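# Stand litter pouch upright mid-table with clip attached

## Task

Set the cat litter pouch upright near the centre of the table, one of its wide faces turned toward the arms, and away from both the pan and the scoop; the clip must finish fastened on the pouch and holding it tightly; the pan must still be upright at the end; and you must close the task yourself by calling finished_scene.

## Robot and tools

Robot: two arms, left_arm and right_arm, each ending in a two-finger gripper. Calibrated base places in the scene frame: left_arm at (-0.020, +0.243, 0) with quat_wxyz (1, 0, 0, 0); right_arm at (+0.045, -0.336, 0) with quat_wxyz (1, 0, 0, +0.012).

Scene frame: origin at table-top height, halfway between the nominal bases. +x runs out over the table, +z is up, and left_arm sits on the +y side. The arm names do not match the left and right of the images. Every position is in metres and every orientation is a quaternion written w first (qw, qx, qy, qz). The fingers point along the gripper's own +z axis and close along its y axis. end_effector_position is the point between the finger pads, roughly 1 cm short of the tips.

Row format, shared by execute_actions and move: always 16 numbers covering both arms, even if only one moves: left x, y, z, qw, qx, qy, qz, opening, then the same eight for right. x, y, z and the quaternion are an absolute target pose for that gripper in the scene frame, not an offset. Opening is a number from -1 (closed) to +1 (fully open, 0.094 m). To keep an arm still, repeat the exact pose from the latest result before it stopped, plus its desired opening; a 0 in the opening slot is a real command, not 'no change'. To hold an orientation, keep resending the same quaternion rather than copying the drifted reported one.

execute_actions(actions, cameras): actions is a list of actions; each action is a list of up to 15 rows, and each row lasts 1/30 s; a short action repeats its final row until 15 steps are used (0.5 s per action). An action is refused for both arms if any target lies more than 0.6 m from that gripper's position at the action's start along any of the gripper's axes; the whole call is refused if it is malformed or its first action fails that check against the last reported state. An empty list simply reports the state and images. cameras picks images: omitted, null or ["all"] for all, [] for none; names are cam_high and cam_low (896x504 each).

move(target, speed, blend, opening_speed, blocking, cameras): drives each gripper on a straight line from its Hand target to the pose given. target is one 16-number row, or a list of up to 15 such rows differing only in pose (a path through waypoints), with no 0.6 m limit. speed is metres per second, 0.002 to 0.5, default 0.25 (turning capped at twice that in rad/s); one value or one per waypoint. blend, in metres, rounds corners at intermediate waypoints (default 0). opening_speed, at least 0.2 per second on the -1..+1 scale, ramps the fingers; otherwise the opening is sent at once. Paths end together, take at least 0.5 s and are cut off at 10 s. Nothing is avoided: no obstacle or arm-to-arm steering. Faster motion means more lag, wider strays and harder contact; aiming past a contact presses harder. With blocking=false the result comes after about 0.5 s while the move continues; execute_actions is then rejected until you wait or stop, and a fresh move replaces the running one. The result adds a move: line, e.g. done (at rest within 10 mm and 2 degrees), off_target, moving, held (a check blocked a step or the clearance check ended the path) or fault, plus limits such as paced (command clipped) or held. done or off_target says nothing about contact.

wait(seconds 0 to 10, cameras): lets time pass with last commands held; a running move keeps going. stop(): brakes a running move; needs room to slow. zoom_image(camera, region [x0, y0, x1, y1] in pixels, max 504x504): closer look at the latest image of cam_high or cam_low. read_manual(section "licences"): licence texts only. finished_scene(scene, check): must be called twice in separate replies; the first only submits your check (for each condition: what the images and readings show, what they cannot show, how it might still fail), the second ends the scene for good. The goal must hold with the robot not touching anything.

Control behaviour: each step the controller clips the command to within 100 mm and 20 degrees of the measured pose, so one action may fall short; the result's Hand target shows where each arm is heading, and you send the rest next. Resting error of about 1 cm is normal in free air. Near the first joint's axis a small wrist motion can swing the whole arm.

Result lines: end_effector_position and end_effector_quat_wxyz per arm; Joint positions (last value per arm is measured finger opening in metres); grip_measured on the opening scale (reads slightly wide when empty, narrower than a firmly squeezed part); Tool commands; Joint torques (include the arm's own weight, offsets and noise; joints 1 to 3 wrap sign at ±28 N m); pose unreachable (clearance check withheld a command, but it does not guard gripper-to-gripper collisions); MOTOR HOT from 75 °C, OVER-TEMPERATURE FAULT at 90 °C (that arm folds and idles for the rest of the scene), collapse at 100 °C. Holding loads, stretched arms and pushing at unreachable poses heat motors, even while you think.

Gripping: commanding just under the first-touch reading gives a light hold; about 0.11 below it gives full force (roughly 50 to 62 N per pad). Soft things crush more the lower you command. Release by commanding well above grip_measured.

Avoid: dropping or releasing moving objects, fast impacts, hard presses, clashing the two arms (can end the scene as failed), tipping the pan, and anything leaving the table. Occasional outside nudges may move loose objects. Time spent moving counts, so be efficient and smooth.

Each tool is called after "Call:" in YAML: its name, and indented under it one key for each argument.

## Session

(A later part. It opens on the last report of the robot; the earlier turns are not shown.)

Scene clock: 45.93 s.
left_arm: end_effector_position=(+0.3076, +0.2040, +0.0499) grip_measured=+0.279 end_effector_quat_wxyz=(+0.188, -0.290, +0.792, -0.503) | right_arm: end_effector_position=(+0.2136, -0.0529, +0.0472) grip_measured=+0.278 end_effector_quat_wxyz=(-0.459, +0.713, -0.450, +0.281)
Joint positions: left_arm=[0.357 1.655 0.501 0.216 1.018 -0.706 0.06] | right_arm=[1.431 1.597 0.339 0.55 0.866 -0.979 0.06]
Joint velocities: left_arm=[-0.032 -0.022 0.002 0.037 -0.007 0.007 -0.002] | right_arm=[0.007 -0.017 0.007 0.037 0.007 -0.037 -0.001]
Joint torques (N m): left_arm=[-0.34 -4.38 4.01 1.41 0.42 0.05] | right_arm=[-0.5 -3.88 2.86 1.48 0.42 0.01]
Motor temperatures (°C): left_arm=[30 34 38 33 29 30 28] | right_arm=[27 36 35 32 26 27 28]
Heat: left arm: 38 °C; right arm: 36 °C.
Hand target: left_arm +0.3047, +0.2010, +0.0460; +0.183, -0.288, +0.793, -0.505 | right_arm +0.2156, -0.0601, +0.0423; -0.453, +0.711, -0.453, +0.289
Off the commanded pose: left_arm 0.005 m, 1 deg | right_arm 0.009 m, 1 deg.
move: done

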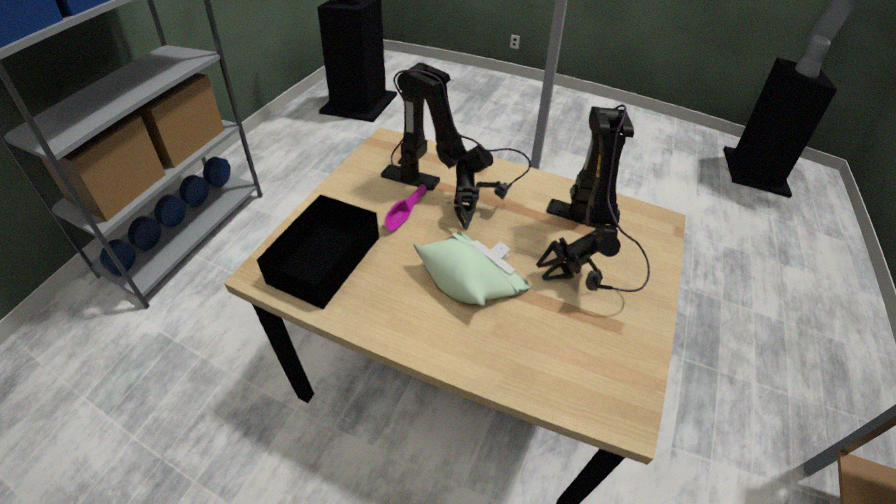

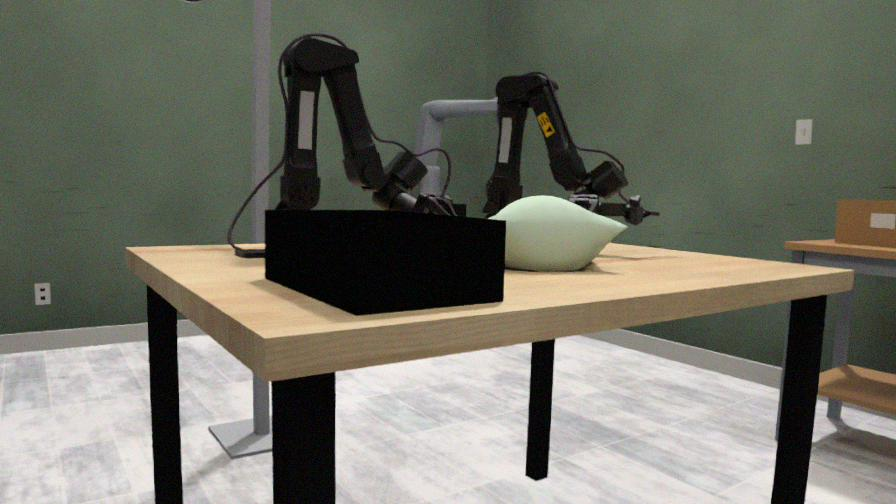

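Call:
zoom_image:
  camera: "cam_low"
  region: [540, 140, 680, 260]

Call:
zoom_image:
  camera: "cam_low"
  region: [360, 130, 520, 250]

Scaled by 3.600.

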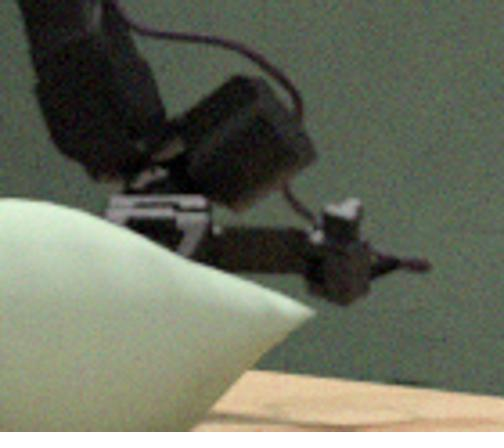

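Scaled by 3.150.

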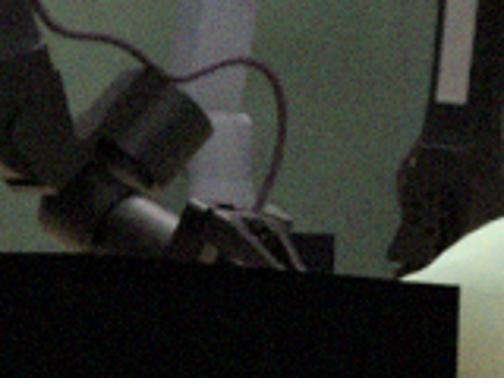

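Call:
execute_actions:
  actions: []

Scene clock: 46.90 s.
left_arm: end_effector_position=(+0.3077, +0.2040, +0.0500) grip_measured=+0.279 end_effector_quat_wxyz=(+0.188, -0.290, +0.792, -0.503) | right_arm: end_effector_position=(+0.2137, -0.0528, +0.0473) grip_measured=+0.278 end_effector_quat_wxyz=(-0.459, +0.712, -0.450, +0.281)
Joint positions: left_arm=[0.357 1.655 0.501 0.216 1.018 -0.706 0.06] | right_arm=[1.431 1.597 0.339 0.551 0.866 -0.98 0.06]
Joint velocities: left_arm=[0.002 0.002 0.012 0.022 -0.022 0.051 0.001] | right_arm=[0.012 -0.002 0.007 -0.066 -0.022 0.007 -0.001]
Joint torques (N m): left_arm=[-0.32 -4.22 4.05 1.45 0.39 0.07] | right_arm=[-0.57 -3.89 3.07 1.48 0.38 0.02]
Motor temperatures (°C): left_arm=[30 34 37 33 29 30 28] | right_arm=[27 36 35 32 26 27 28]
Heat: left arm: 37 °C; right arm: 36 °C.
Hand target: left_arm +0.3047, +0.2010, +0.0460; +0.183, -0.288, +0.793, -0.504 | right_arm +0.2156, -0.0601, +0.0424; -0.453, +0.711, -0.453, +0.289
Tool commands: left_gripper/opening=+0.28 right_gripper/opening=+0.28
Off the commanded pose: left_arm 0.005 m, 1 deg | right_arm 0.009 m, 1 deg.

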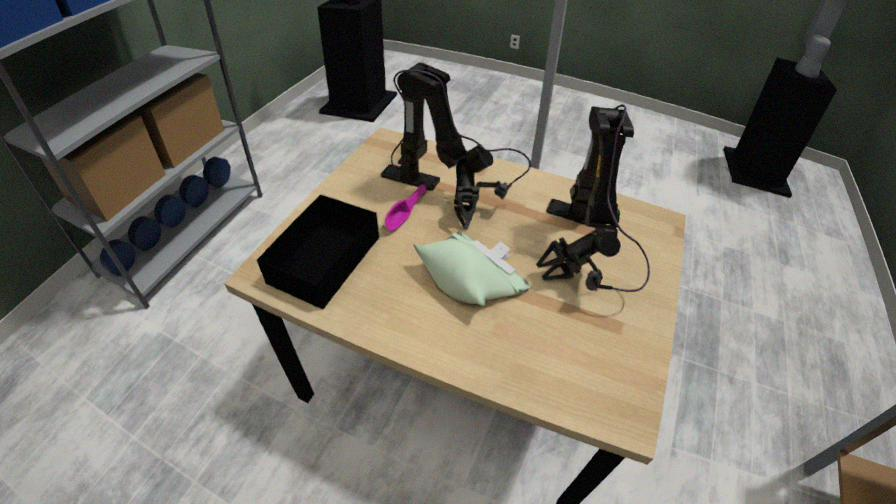

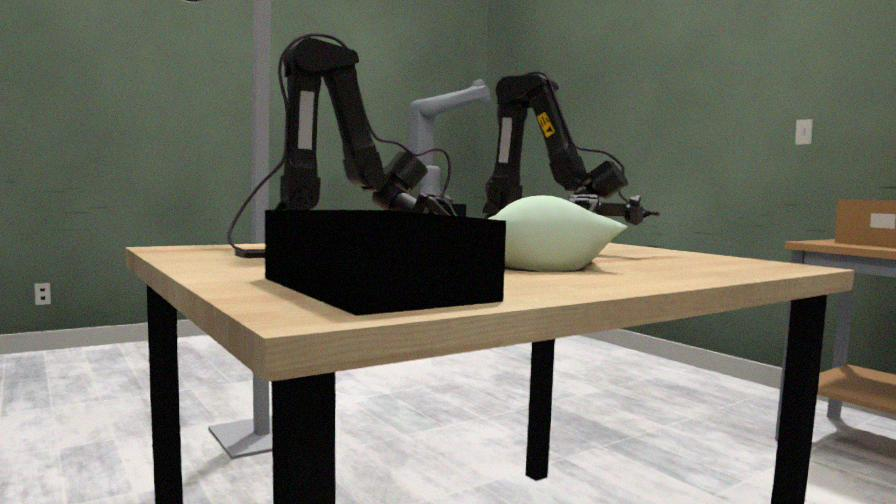

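Call:
zoom_image:
  camera: "cam_high"
  region: [400, 180, 620, 320]

Call:
zoom_image:
  camera: "cam_low"
  region: [380, 160, 680, 300]

Scaled by 2.291.

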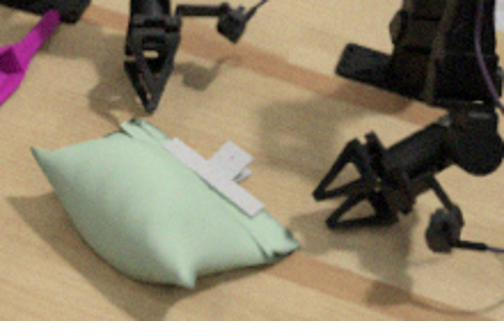

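Scaled by 1.680.

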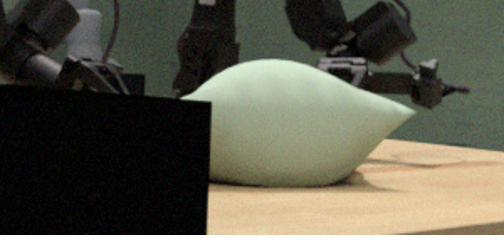

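Call:
zoom_image:
  camera: "cam_high"
  region: [410, 200, 500, 250]

Call:
zoom_image:
  camera: "cam_high"
  region: [480, 235, 570, 305]

Scaled by 5.600.

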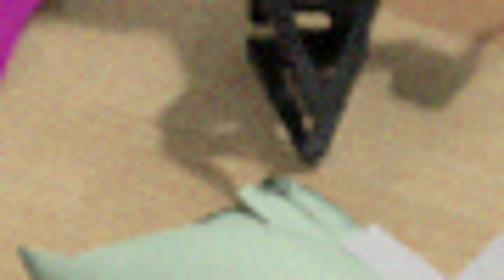

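Scaled by 5.600.

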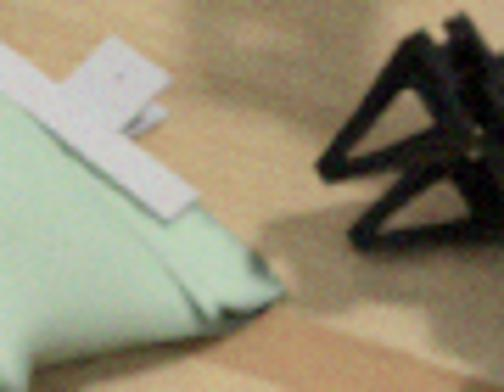

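Call:
move:
  target: [0.334, 0.1705, 0.042, 0.1838, -0.2885, 0.7925, -0.5049, 0.28, 0.254, -0.052, 0.038, -0.4531, 0.7113, -0.4532, 0.2887, 0.28]
  speed: 0.06

Call:
zoom_image:
  camera: "cam_high"
  region: [430, 190, 580, 310]

Scene clock: 49.97 s.
left_arm: end_effector_position=(+0.3273, +0.1710, +0.0395) grip_measured=+0.279 end_effector_quat_wxyz=(+0.176, -0.294, +0.794, -0.502) | right_arm: end_effector_position=(+0.2530, -0.0555, +0.0393) grip_measured=+0.278 end_effector_quat_wxyz=(-0.453, +0.712, -0.449, +0.294)
Joint positions: left_arm=[0.206 1.738 0.501 0.438 0.921 -0.903 0.06] | right_arm=[1.263 1.695 0.339 0.744 0.756 -1.136 0.06]
Joint velocities: left_arm=[-0.007 -0.002 -0.007 -0.066 -0.081 0.022 0] | right_arm=[-0.017 -0.002 0.007 0.007 0.066 0.051 0.001]
Joint torques (N m): left_arm=[-0.34 -4.52 6.16 1.62 0.34 -0.03] | right_arm=[-0.75 -4.34 4.6 1.56 0.1 -0.02]
Motor temperatures (°C): left_arm=[30 34 37 33 29 30 28] | right_arm=[27 36 35 32 26 27 28]
Heat: left arm: 37 °C; right arm: 36 °C.
Hand target: left_arm +0.3331, +0.1707, +0.0408; +0.183, -0.288, +0.794, -0.502 | right_arm +0.2547, -0.0526, +0.0383; -0.454, +0.711, -0.452, +0.290
Off the commanded pose: left_arm 0.007 m, 1 deg | right_arm 0.004 m, 1 deg.
move: done

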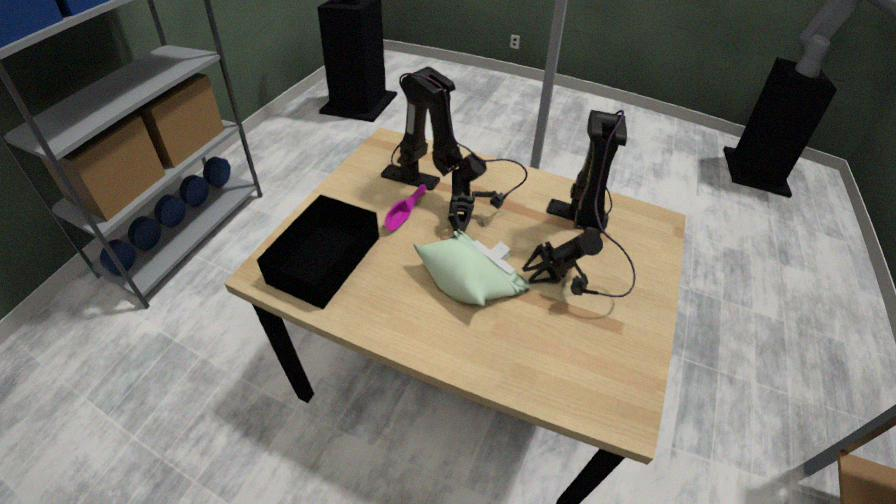

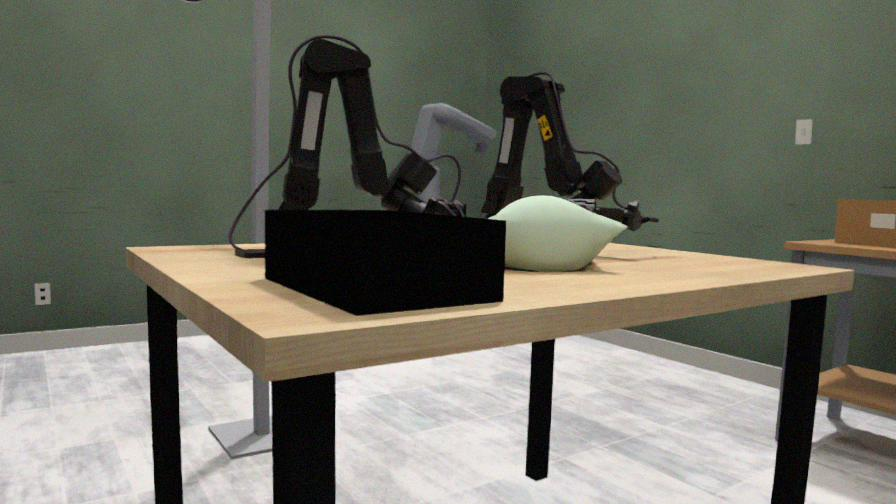

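Scaled by 3.360.

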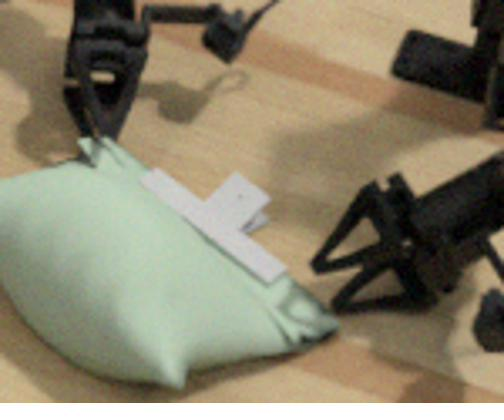

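Call:
zoom_image:
  camera: "cam_high"
  region: [435, 205, 495, 245]

Call:
zoom_image:
  camera: "cam_high"
  region: [495, 240, 565, 300]

Scaled by 8.400.

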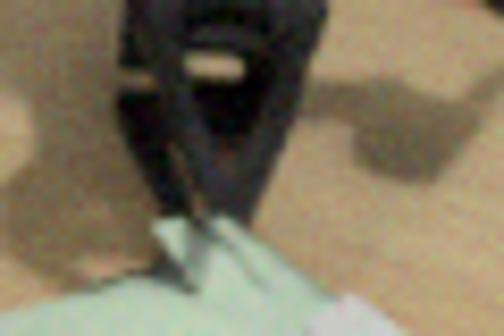

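Scaled by 7.200.

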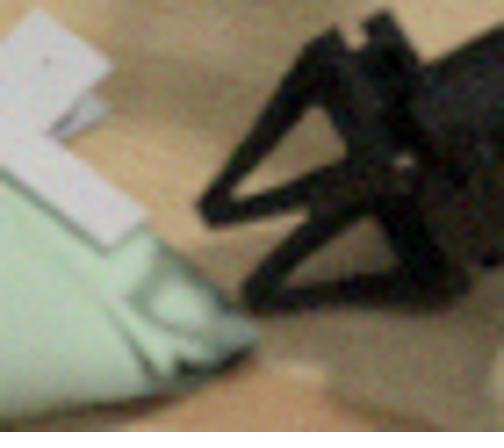

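Call:
move:
  target: [0.358, 0.1515, 0.048, 0.1838, -0.2885, 0.7925, -0.5049, 0.28, 0.277, -0.040, 0.040, -0.4531, 0.7113, -0.4532, 0.2887, 0.28]
  speed: 0.05

Call:
zoom_image:
  camera: "cam_high"
  region: [430, 190, 580, 310]

Call:
zoom_image:
  camera: "cam_low"
  region: [380, 160, 680, 300]

Scene clock: 51.43 s.
left_arm: end_effector_position=(+0.3472, +0.1523, +0.0409) grip_measured=+0.279 end_effector_quat_wxyz=(+0.167, -0.302, +0.794, -0.500) | right_arm: end_effector_position=(+0.2729, -0.0459, +0.0399) grip_measured=+0.278 end_effector_quat_wxyz=(-0.451, +0.714, -0.449, +0.293)
Joint positions: left_arm=[0.121 1.781 0.565 0.469 0.859 -0.999 0.06] | right_arm=[1.192 1.739 0.395 0.762 0.694 -1.187 0.06]
Joint velocities: left_arm=[0.012 -0.012 -0.017 -0.037 -0.037 -0.066 0] | right_arm=[0.002 -0.007 -0.012 -0.051 -0.022 0.051 0]
Joint torques (N m): left_arm=[-0.29 -5.23 7.13 1.84 0.29 0.02] | right_arm=[-1.47 -4.63 5.87 1.55 0.08 -0.02]
Motor temperatures (°C): left_arm=[30 34 37 34 29 30 28] | right_arm=[27 36 35 33 26 27 28]
Heat: left arm: 37 °C; right arm: 36 °C.
Hand target: left_arm +0.3572, +0.1516, +0.0472; +0.183, -0.288, +0.794, -0.503 | right_arm +0.2774, -0.0406, +0.0405; -0.454, +0.711, -0.453, +0.289
Off the commanded pose: left_arm 0.013 m, 2 deg | right_arm 0.007 m, 1 deg.
move: off_target (left_arm)

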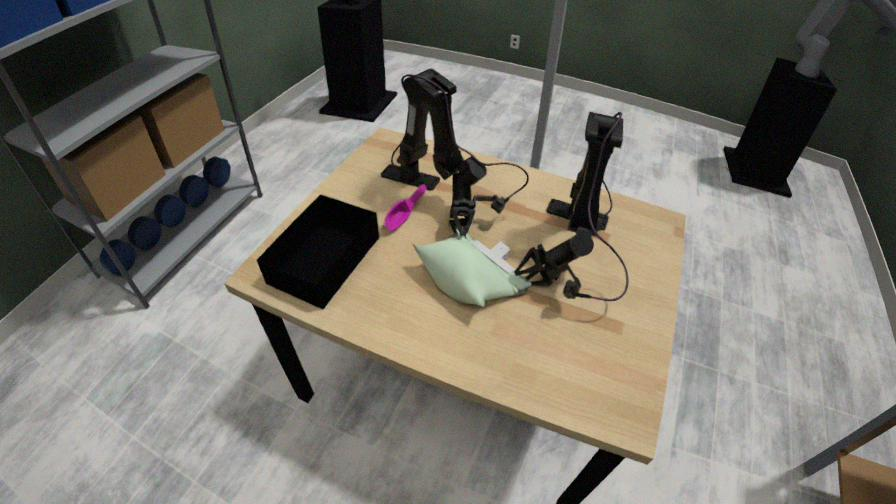

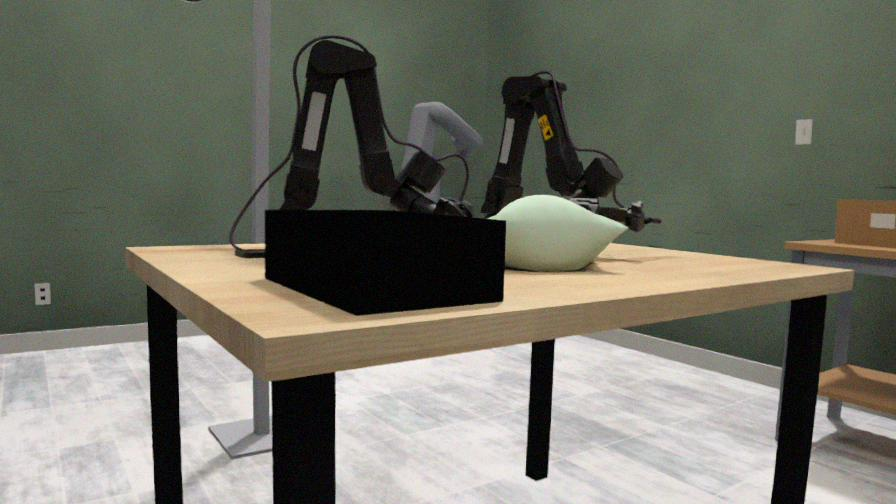

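Scaled by 3.360.

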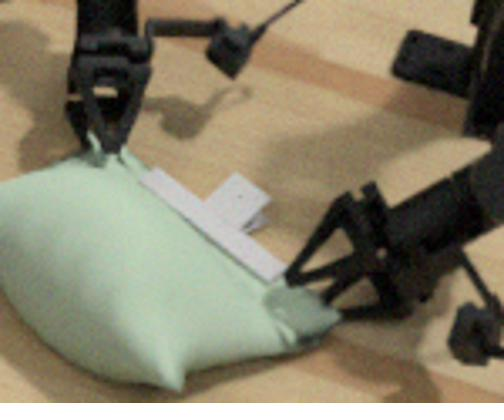

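Scaled by 1.680.

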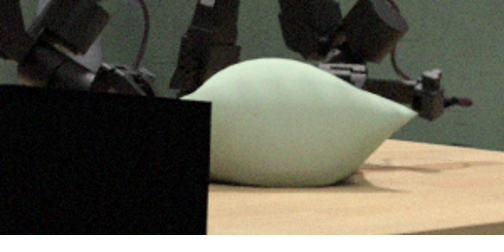

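Call:
zoom_image:
  camera: "cam_high"
  region: [495, 240, 565, 300]

Call:
zoom_image:
  camera: "cam_high"
  region: [435, 205, 495, 245]

Scaled by 7.200.

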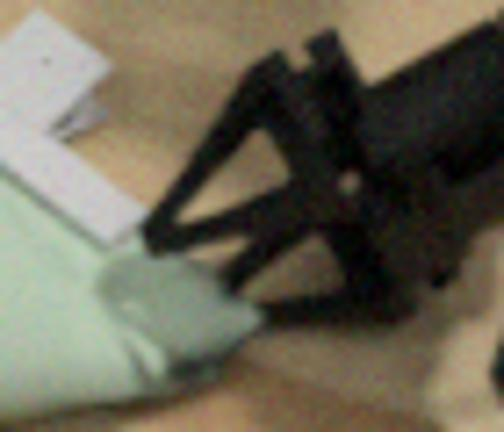

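Scaled by 8.400.

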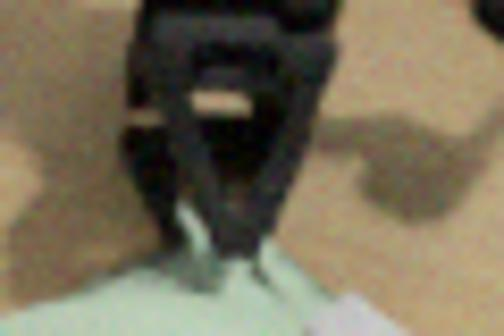

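Call:
move:
  target: [0.368, 0.1455, 0.052, 0.1838, -0.2885, 0.7925, -0.5049, 0.28, 0.288, -0.043, 0.042, -0.4531, 0.7113, -0.4532, 0.2887, 0.28]
  speed: 0.04

Call:
zoom_image:
  camera: "cam_high"
  region: [495, 240, 565, 300]

Call:
zoom_image:
  camera: "cam_high"
  region: [435, 205, 495, 245]

Scene clock: 53.13 s.
left_arm: end_effector_position=(+0.3566, +0.1480, +0.0431) grip_measured=+0.279 end_effector_quat_wxyz=(+0.168, -0.305, +0.794, -0.499) | right_arm: end_effector_position=(+0.2800, -0.0452, +0.0402) grip_measured=+0.278 end_effector_quat_wxyz=(-0.453, +0.717, -0.447, +0.284)
Joint positions: left_arm=[0.099 1.796 0.597 0.469 0.837 -1.026 0.06] | right_arm=[1.153 1.739 0.397 0.778 0.64 -1.212 0.06]
Joint velocities: left_arm=[-0.007 -0.002 -0.012 -0.007 -0.051 0.022 0] | right_arm=[0.002 -0.007 0.002 0.022 0.051 -0.007 0.001]
Joint torques (N m): left_arm=[-0.7 -5.59 7.61 1.81 0.4 0] | right_arm=[-2.1 -4.89 6.22 1.56 0.26 -0.08]
Motor temperatures (°C): left_arm=[30 34 37 34 29 30 28] | right_arm=[27 36 35 33 26 27 28]
Heat: left arm: 37 °C; right arm: 36 °C.
Hand target: left_arm +0.3676, +0.1456, +0.0518; +0.184, -0.288, +0.793, -0.504 | right_arm +0.2882, -0.0436, +0.0423; -0.453, +0.711, -0.453, +0.289
Off the commanded pose: left_arm 0.015 m, 3 deg | right_arm 0.009 m, 1 deg.
move: off_target (left_arm)

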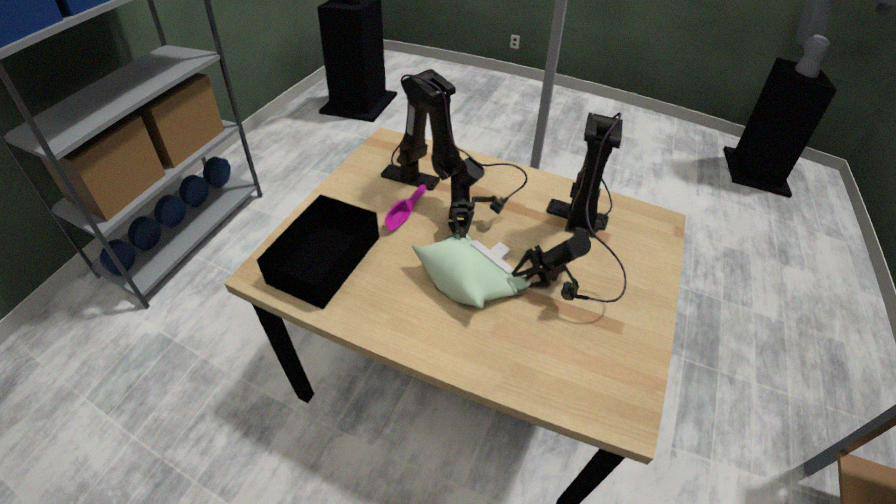

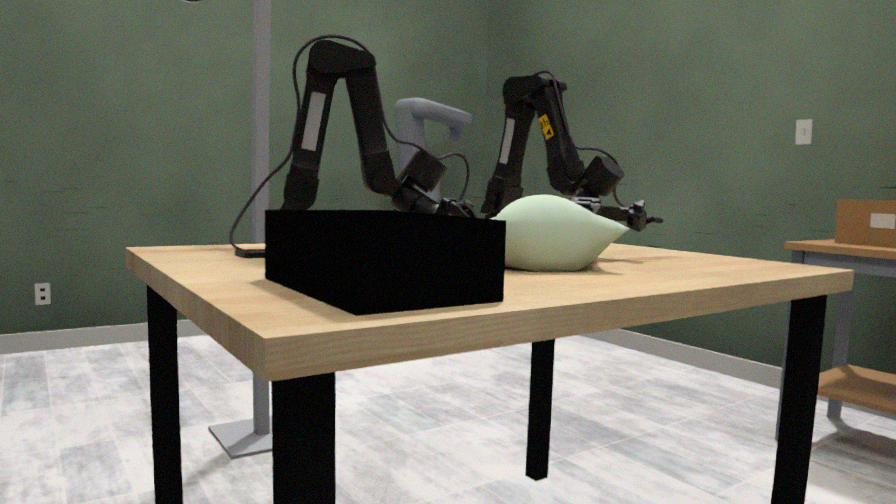

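Scaled by 7.200.

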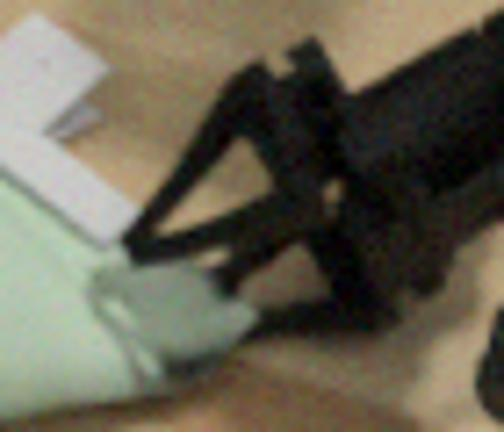

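Scaled by 8.400.

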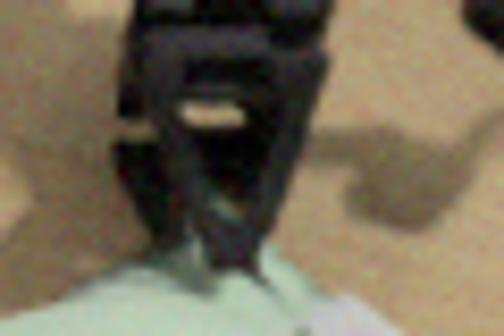

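Call:
move:
  target: [0.368, 0.1455, 0.052, 0.1838, -0.2885, 0.7925, -0.5049, -0.4, 0.288, -0.043, 0.042, -0.4531, 0.7113, -0.4532, 0.2887, -0.4]
  speed: 0.04
  opening_speed: 0.6

Call:
zoom_image:
  camera: "cam_high"
  region: [430, 190, 580, 310]

Call:
zoom_image:
  camera: "cam_low"
  region: [380, 160, 680, 300]

Scene clock: 54.77 s.
left_arm: end_effector_position=(+0.3569, +0.1489, +0.0422) grip_measured=-0.398 end_effector_quat_wxyz=(+0.169, -0.307, +0.794, -0.496) | right_arm: end_effector_position=(+0.2801, -0.0480, +0.0344) grip_measured=-0.398 end_effector_quat_wxyz=(-0.442, +0.726, -0.444, +0.284)
Joint positions: left_arm=[0.099 1.796 0.597 0.467 0.83 -1.027 0.028] | right_arm=[1.145 1.743 0.397 0.759 0.629 -1.219 0.028]
Joint velocities: left_arm=[-0.012 -0.002 0.002 -0.007 -0.066 -0.007 -0.002] | right_arm=[-0.017 0.017 -0.002 -0.066 0.007 0.022 -0.001]
Joint torques (N m): left_arm=[-0.7 -5.64 7.75 1.85 0.37 0.03] | right_arm=[-1.11 -4.98 6.04 1.66 0.34 0.02]
Motor temperatures (°C): left_arm=[30 34 37 34 29 30 28] | right_arm=[27 36 35 33 26 27 28]
Heat: left arm: 37 °C; right arm: 36 °C.
Hand target: left_arm +0.3674, +0.1455, +0.0519; +0.183, -0.288, +0.793, -0.505 | right_arm +0.2878, -0.0435, +0.0421; -0.453, +0.711, -0.453, +0.289
Off the commanded pose: left_arm 0.015 m, 3 deg | right_arm 0.012 m, 2 deg.
move: off_target (left_arm, right_arm)

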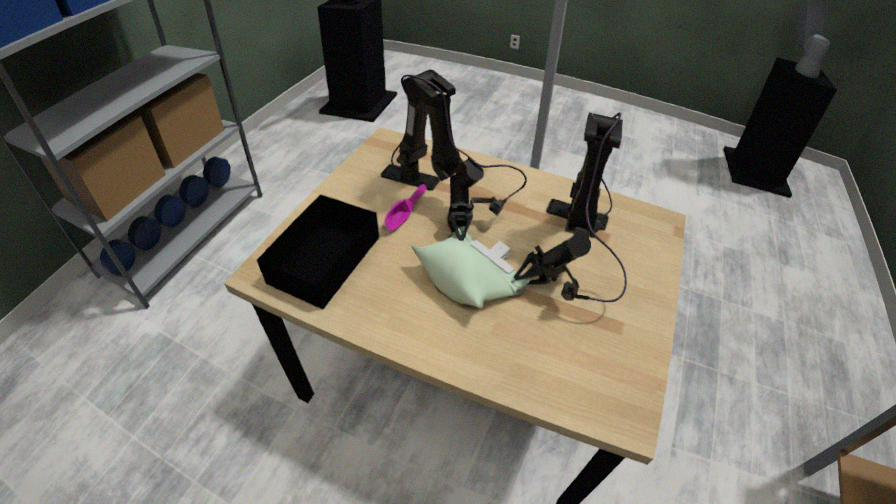

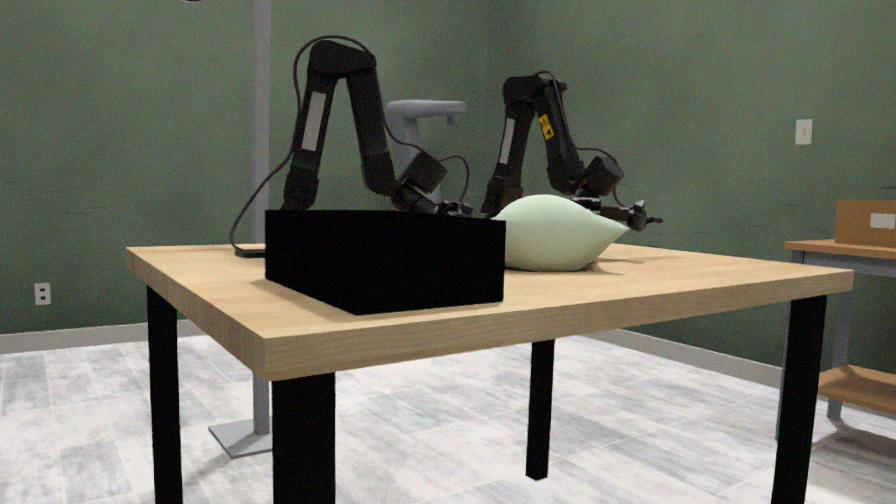

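Scaled by 3.360.

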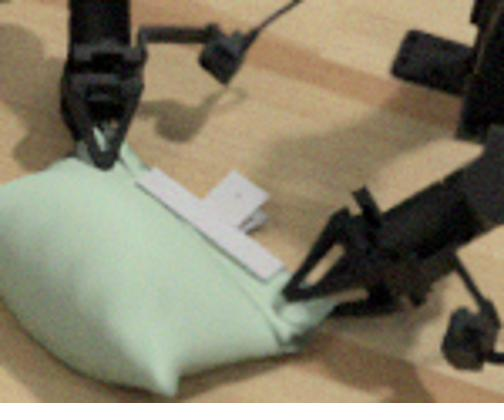

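Scaled by 1.680.

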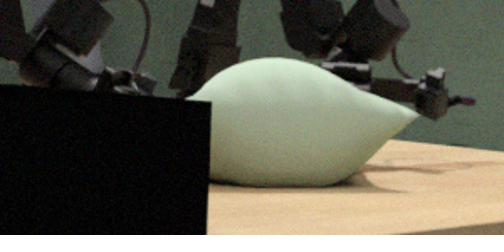

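Call:
move:
  target: [0.368, 0.1455, 0.052, 0.1838, -0.2885, 0.7925, -0.5049, -0.8, 0.288, -0.043, 0.042, -0.4531, 0.7113, -0.4532, 0.2887, -0.8]
  speed: 0.04
  opening_speed: 0.4

Call:
zoom_image:
  camera: "cam_high"
  region: [430, 190, 580, 310]

Call:
zoom_image:
  camera: "cam_low"
  region: [380, 160, 680, 300]

Scene clock: 56.20 s.
left_arm: end_effector_position=(+0.3576, +0.1498, +0.0416) grip_measured=-0.798 end_effector_quat_wxyz=(+0.171, -0.309, +0.795, -0.494) | right_arm: end_effector_position=(+0.2795, -0.0493, +0.0323) grip_measured=-0.797 end_effector_quat_wxyz=(-0.437, +0.729, -0.444, +0.284)
Joint positions: left_arm=[0.099 1.796 0.597 0.467 0.823 -1.027 0.009] | right_arm=[1.145 1.743 0.397 0.747 0.629 -1.219 0.01]
Joint velocities: left_arm=[-0.007 -0.012 0.002 -0.051 0.037 0.037 0] | right_arm=[0.012 0.002 -0.012 0.051 0.081 -0.022 -0.001]
Joint torques (N m): left_arm=[-0.7 -5.55 7.83 1.82 0.54 0.05] | right_arm=[-1.18 -5.19 6.17 1.8 0.33 0.04]
Motor temperatures (°C): left_arm=[30 34 38 34 29 30 28] | right_arm=[27 36 35 34 26 27 28]
Heat: left arm: 38 °C; right arm: 36 °C.
Hand target: left_arm +0.3675, +0.1456, +0.0519; +0.184, -0.288, +0.793, -0.504 | right_arm +0.2878, -0.0436, +0.0422; -0.453, +0.711, -0.453, +0.289
Off the commanded pose: left_arm 0.015 m, 3 deg | right_arm 0.014 m, 3 deg.
move: off_target (left_arm, right_arm)

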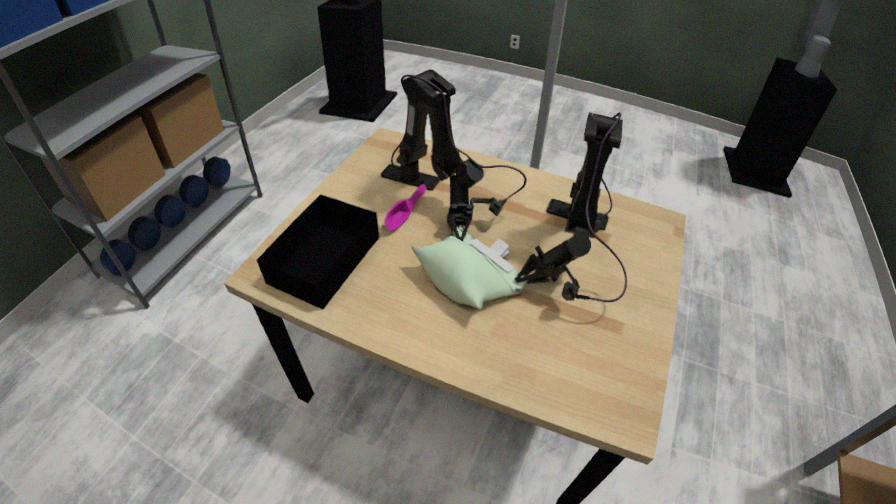

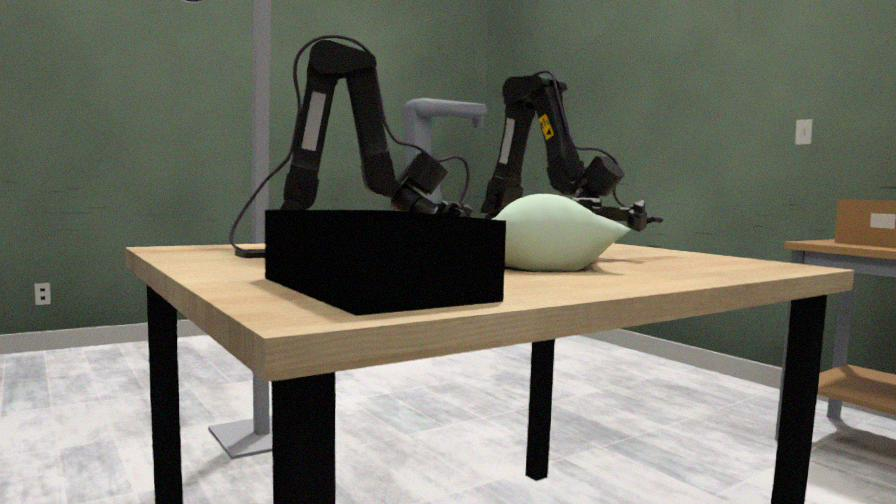

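Scaled by 3.360.

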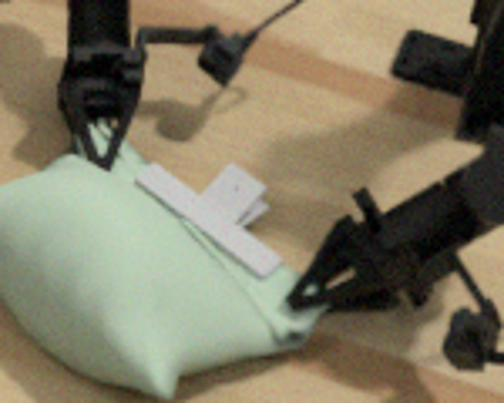

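Scaled by 1.680.

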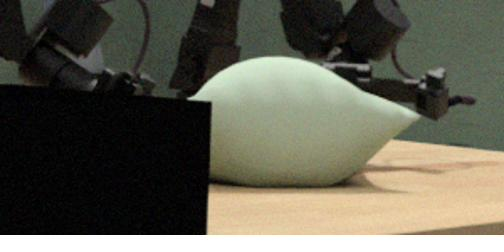

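Call:
move:
  target: [0.368, 0.1455, 0.052, 0.1838, -0.2885, 0.7925, -0.5049, -1.0, 0.288, -0.043, 0.042, -0.4531, 0.7113, -0.4532, 0.2887, -1.0]
  speed: 0.04
  opening_speed: 0.3

Call:
zoom_image:
  camera: "cam_high"
  region: [430, 190, 580, 310]

Scene clock: 57.17 s.
left_arm: end_effector_position=(+0.3577, +0.1501, +0.0414) grip_measured=-0.984 end_effector_quat_wxyz=(+0.171, -0.310, +0.795, -0.493) | right_arm: end_effector_position=(+0.2799, -0.0499, +0.0325) grip_measured=-0.971 end_effector_quat_wxyz=(-0.437, +0.728, -0.445, +0.286)
Joint positions: left_arm=[0.099 1.796 0.597 0.467 0.821 -1.027 0.001] | right_arm=[1.145 1.743 0.397 0.746 0.634 -1.218 0.001]
Joint velocities: left_arm=[-0.007 -0.002 0.022 0.051 0.051 -0.022 -0.001] | right_arm=[-0.007 -0.002 0.022 -0.007 0.007 -0.037 -0.002]
Joint torques (N m): left_arm=[-0.76 -5.7 7.69 1.84 0.55 0.06] | right_arm=[-1.05 -5.09 5.78 1.79 0.28 0.02]
Motor temperatures (°C): left_arm=[30 34 38 34 29 30 28] | right_arm=[27 36 35 34 26 27 28]
Heat: left arm: 38 °C; right arm: 36 °C.
Hand target: left_arm +0.3674, +0.1456, +0.0519; +0.183, -0.288, +0.793, -0.505 | right_arm +0.2878, -0.0436, +0.0423; -0.453, +0.711, -0.453, +0.289
Off the commanded pose: left_arm 0.016 m, 3 deg | right_arm 0.014 m, 3 deg.
move: off_target (left_arm, right_arm)

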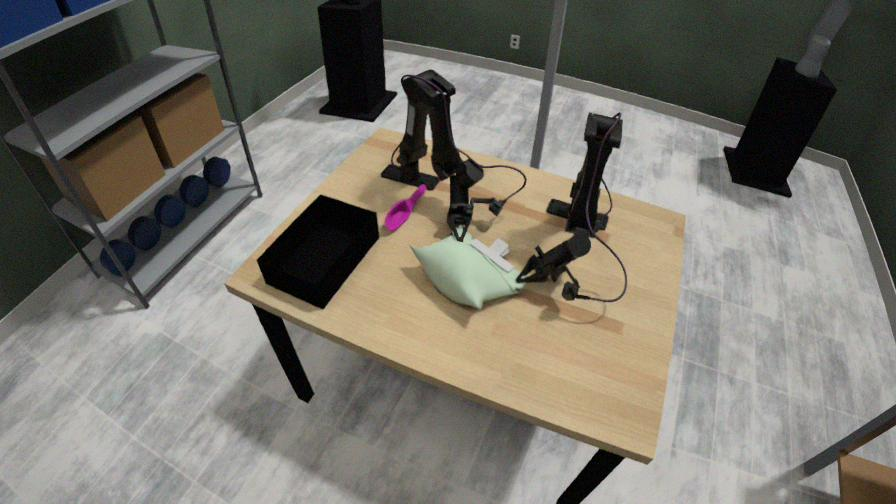

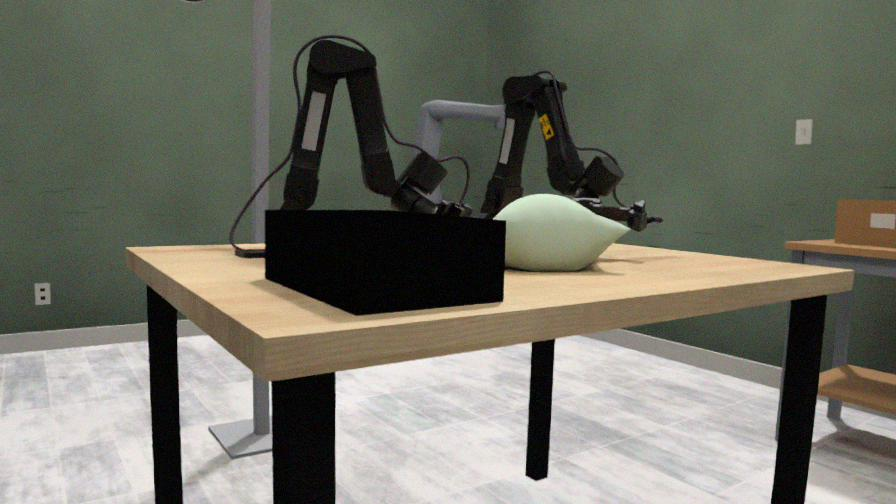

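Scaled by 3.360.

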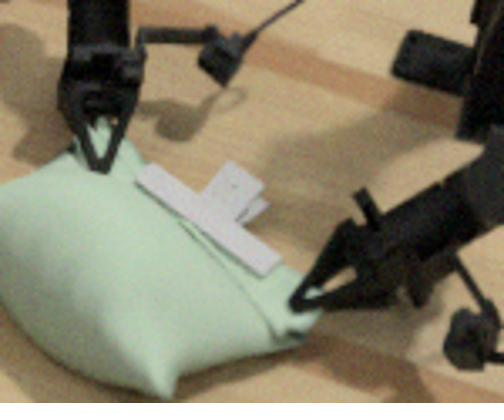

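Call:
move:
  target: [0.364, 0.1445, 0.09, 0.1838, -0.2885, 0.7925, -0.5049, -1.0, 0.286, -0.046, 0.08, -0.4531, 0.7113, -0.4532, 0.2887, -1.0]
  speed: 0.05

Call:
zoom_image:
  camera: "cam_high"
  region: [430, 190, 580, 310]

Call:
zoom_image:
  camera: "cam_low"
  region: [380, 160, 680, 300]

Scene clock: 61.67 s.
left_arm: end_effector_position=(+0.3556, +0.1489, +0.0648) grip_measured=-0.984 end_effector_quat_wxyz=(+0.161, -0.316, +0.797, -0.488) | right_arm: end_effector_position=(+0.2809, -0.0536, +0.0628) grip_measured=-0.982 end_effector_quat_wxyz=(-0.433, +0.727, -0.447, +0.289)
Joint positions: left_arm=[0.094 1.692 0.636 0.299 0.814 -1.028 0.001] | right_arm=[1.14 1.575 0.43 0.54 0.637 -1.218 0.001]
Joint velocities: left_arm=[-0.007 -0.042 0.012 0.051 -0.007 0.051 -0.001] | right_arm=[-0.012 0.007 0.012 -0.037 0.037 0.022 0]
Joint torques (N m): left_arm=[-0.32 -8.94 8.32 1.67 0.62 0.04] | right_arm=[-0.38 -7.3 7.25 1.45 0.25 0.06]
Motor temperatures (°C): left_arm=[30 35 38 34 29 30 28] | right_arm=[27 36 35 36 26 27 28]
Heat: left arm: 38 °C; right arm: 36 °C.
Hand target: left_arm +0.3638, +0.1445, +0.0893; +0.183, -0.288, +0.793, -0.504 | right_arm +0.2859, -0.0466, +0.0807; -0.453, +0.711, -0.453, +0.289
Off the commanded pose: left_arm 0.027 m, 5 deg | right_arm 0.020 m, 3 deg.
move: off_target (left_arm, right_arm)

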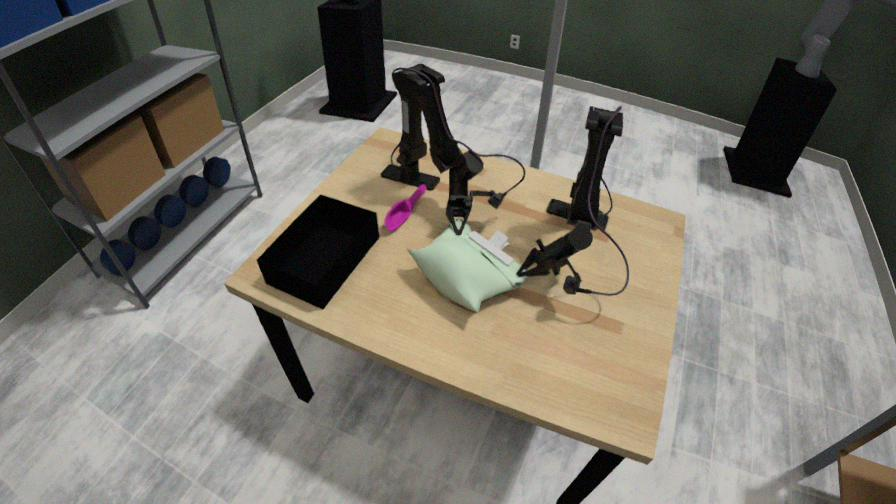

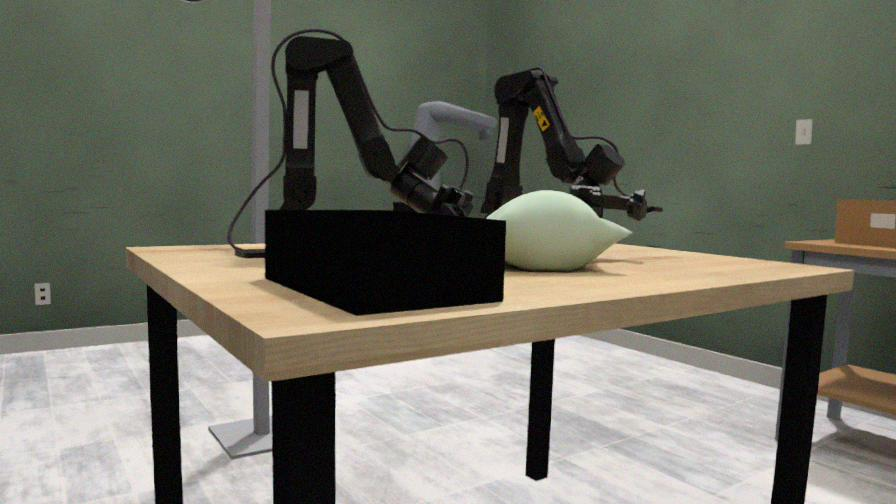

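Scaled by 3.360.

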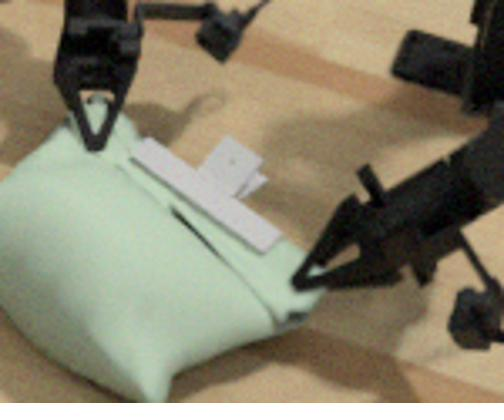

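Scaled by 1.680.

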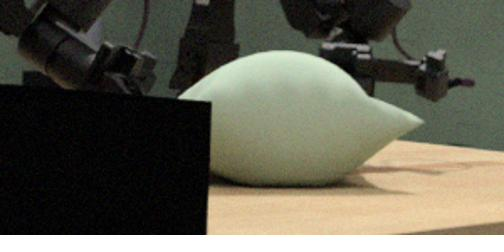

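Call:
move:
  target: [0.337, 0.1345, 0.156, 0.0786, -0.4291, 0.7950, -0.4214, -1.0, 0.278, -0.060, 0.150, -0.4188, 0.7233, -0.5360, 0.1193, -1.0]
  speed: 0.08

Call:
zoom_image:
  camera: "cam_high"
  region: [400, 180, 600, 320]

Call:
zoom_image:
  camera: "cam_low"
  region: [380, 140, 680, 300]

Scene clock: 65.77 s.
left_arm: end_effector_position=(+0.3330, +0.1400, +0.1282) grip_measured=-0.984 end_effector_quat_wxyz=(+0.062, -0.450, +0.797, -0.398) | right_arm: end_effector_position=(+0.2707, -0.0674, +0.1250) grip_measured=-0.982 end_effector_quat_wxyz=(-0.388, +0.743, -0.531, +0.123)
Joint positions: left_arm=[-0.001 1.461 0.922 -0.437 0.617 -1.225 0.001] | right_arm=[0.977 1.231 0.69 -0.223 0.263 -1.013 0.001]
Joint velocities: left_arm=[-0.022 -0.007 0.002 0.022 -0.007 0.007 -0.001] | right_arm=[-0.007 -0.002 0.007 -0.022 0.007 -0.007 0]
Joint torques (N m): left_arm=[-0.43 -8.61 10.21 1.31 0.55 -0.03] | right_arm=[-0.7 -5.86 10.33 1.43 0.1 0.19]
Motor temperatures (°C): left_arm=[30 36 39 34 29 30 28] | right_arm=[27 37 36 36 26 27 29]
Heat: left arm: 39 °C; right arm: 37 °C.
Hand target: left_arm +0.3371, +0.1348, +0.1557; +0.080, -0.431, +0.795, -0.420 | right_arm +0.2775, -0.0616, +0.1515; -0.419, +0.723, -0.536, +0.120
Off the commanded pose: left_arm 0.029 m, 4 deg | right_arm 0.027 m, 4 deg.
move: off_target (left_arm, right_arm)

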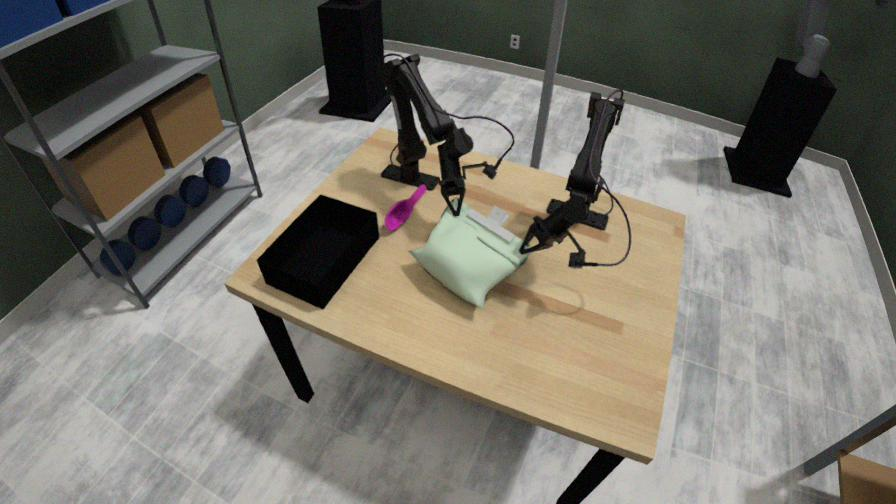

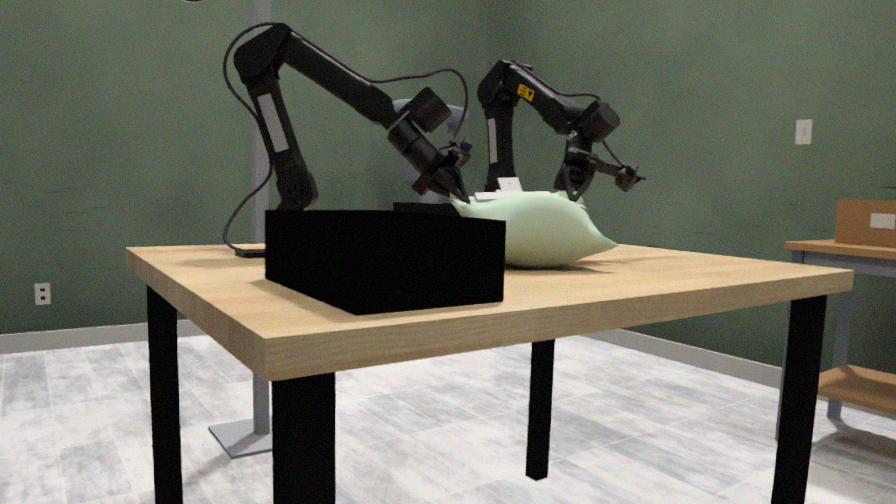

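Scaled by 2.520.

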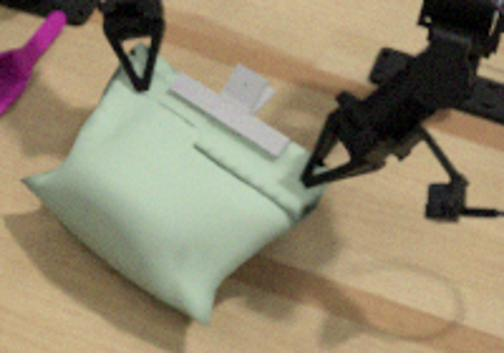

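Scaled by 1.680.

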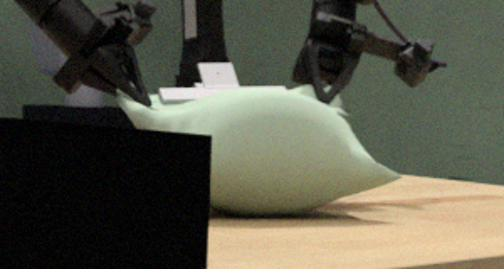

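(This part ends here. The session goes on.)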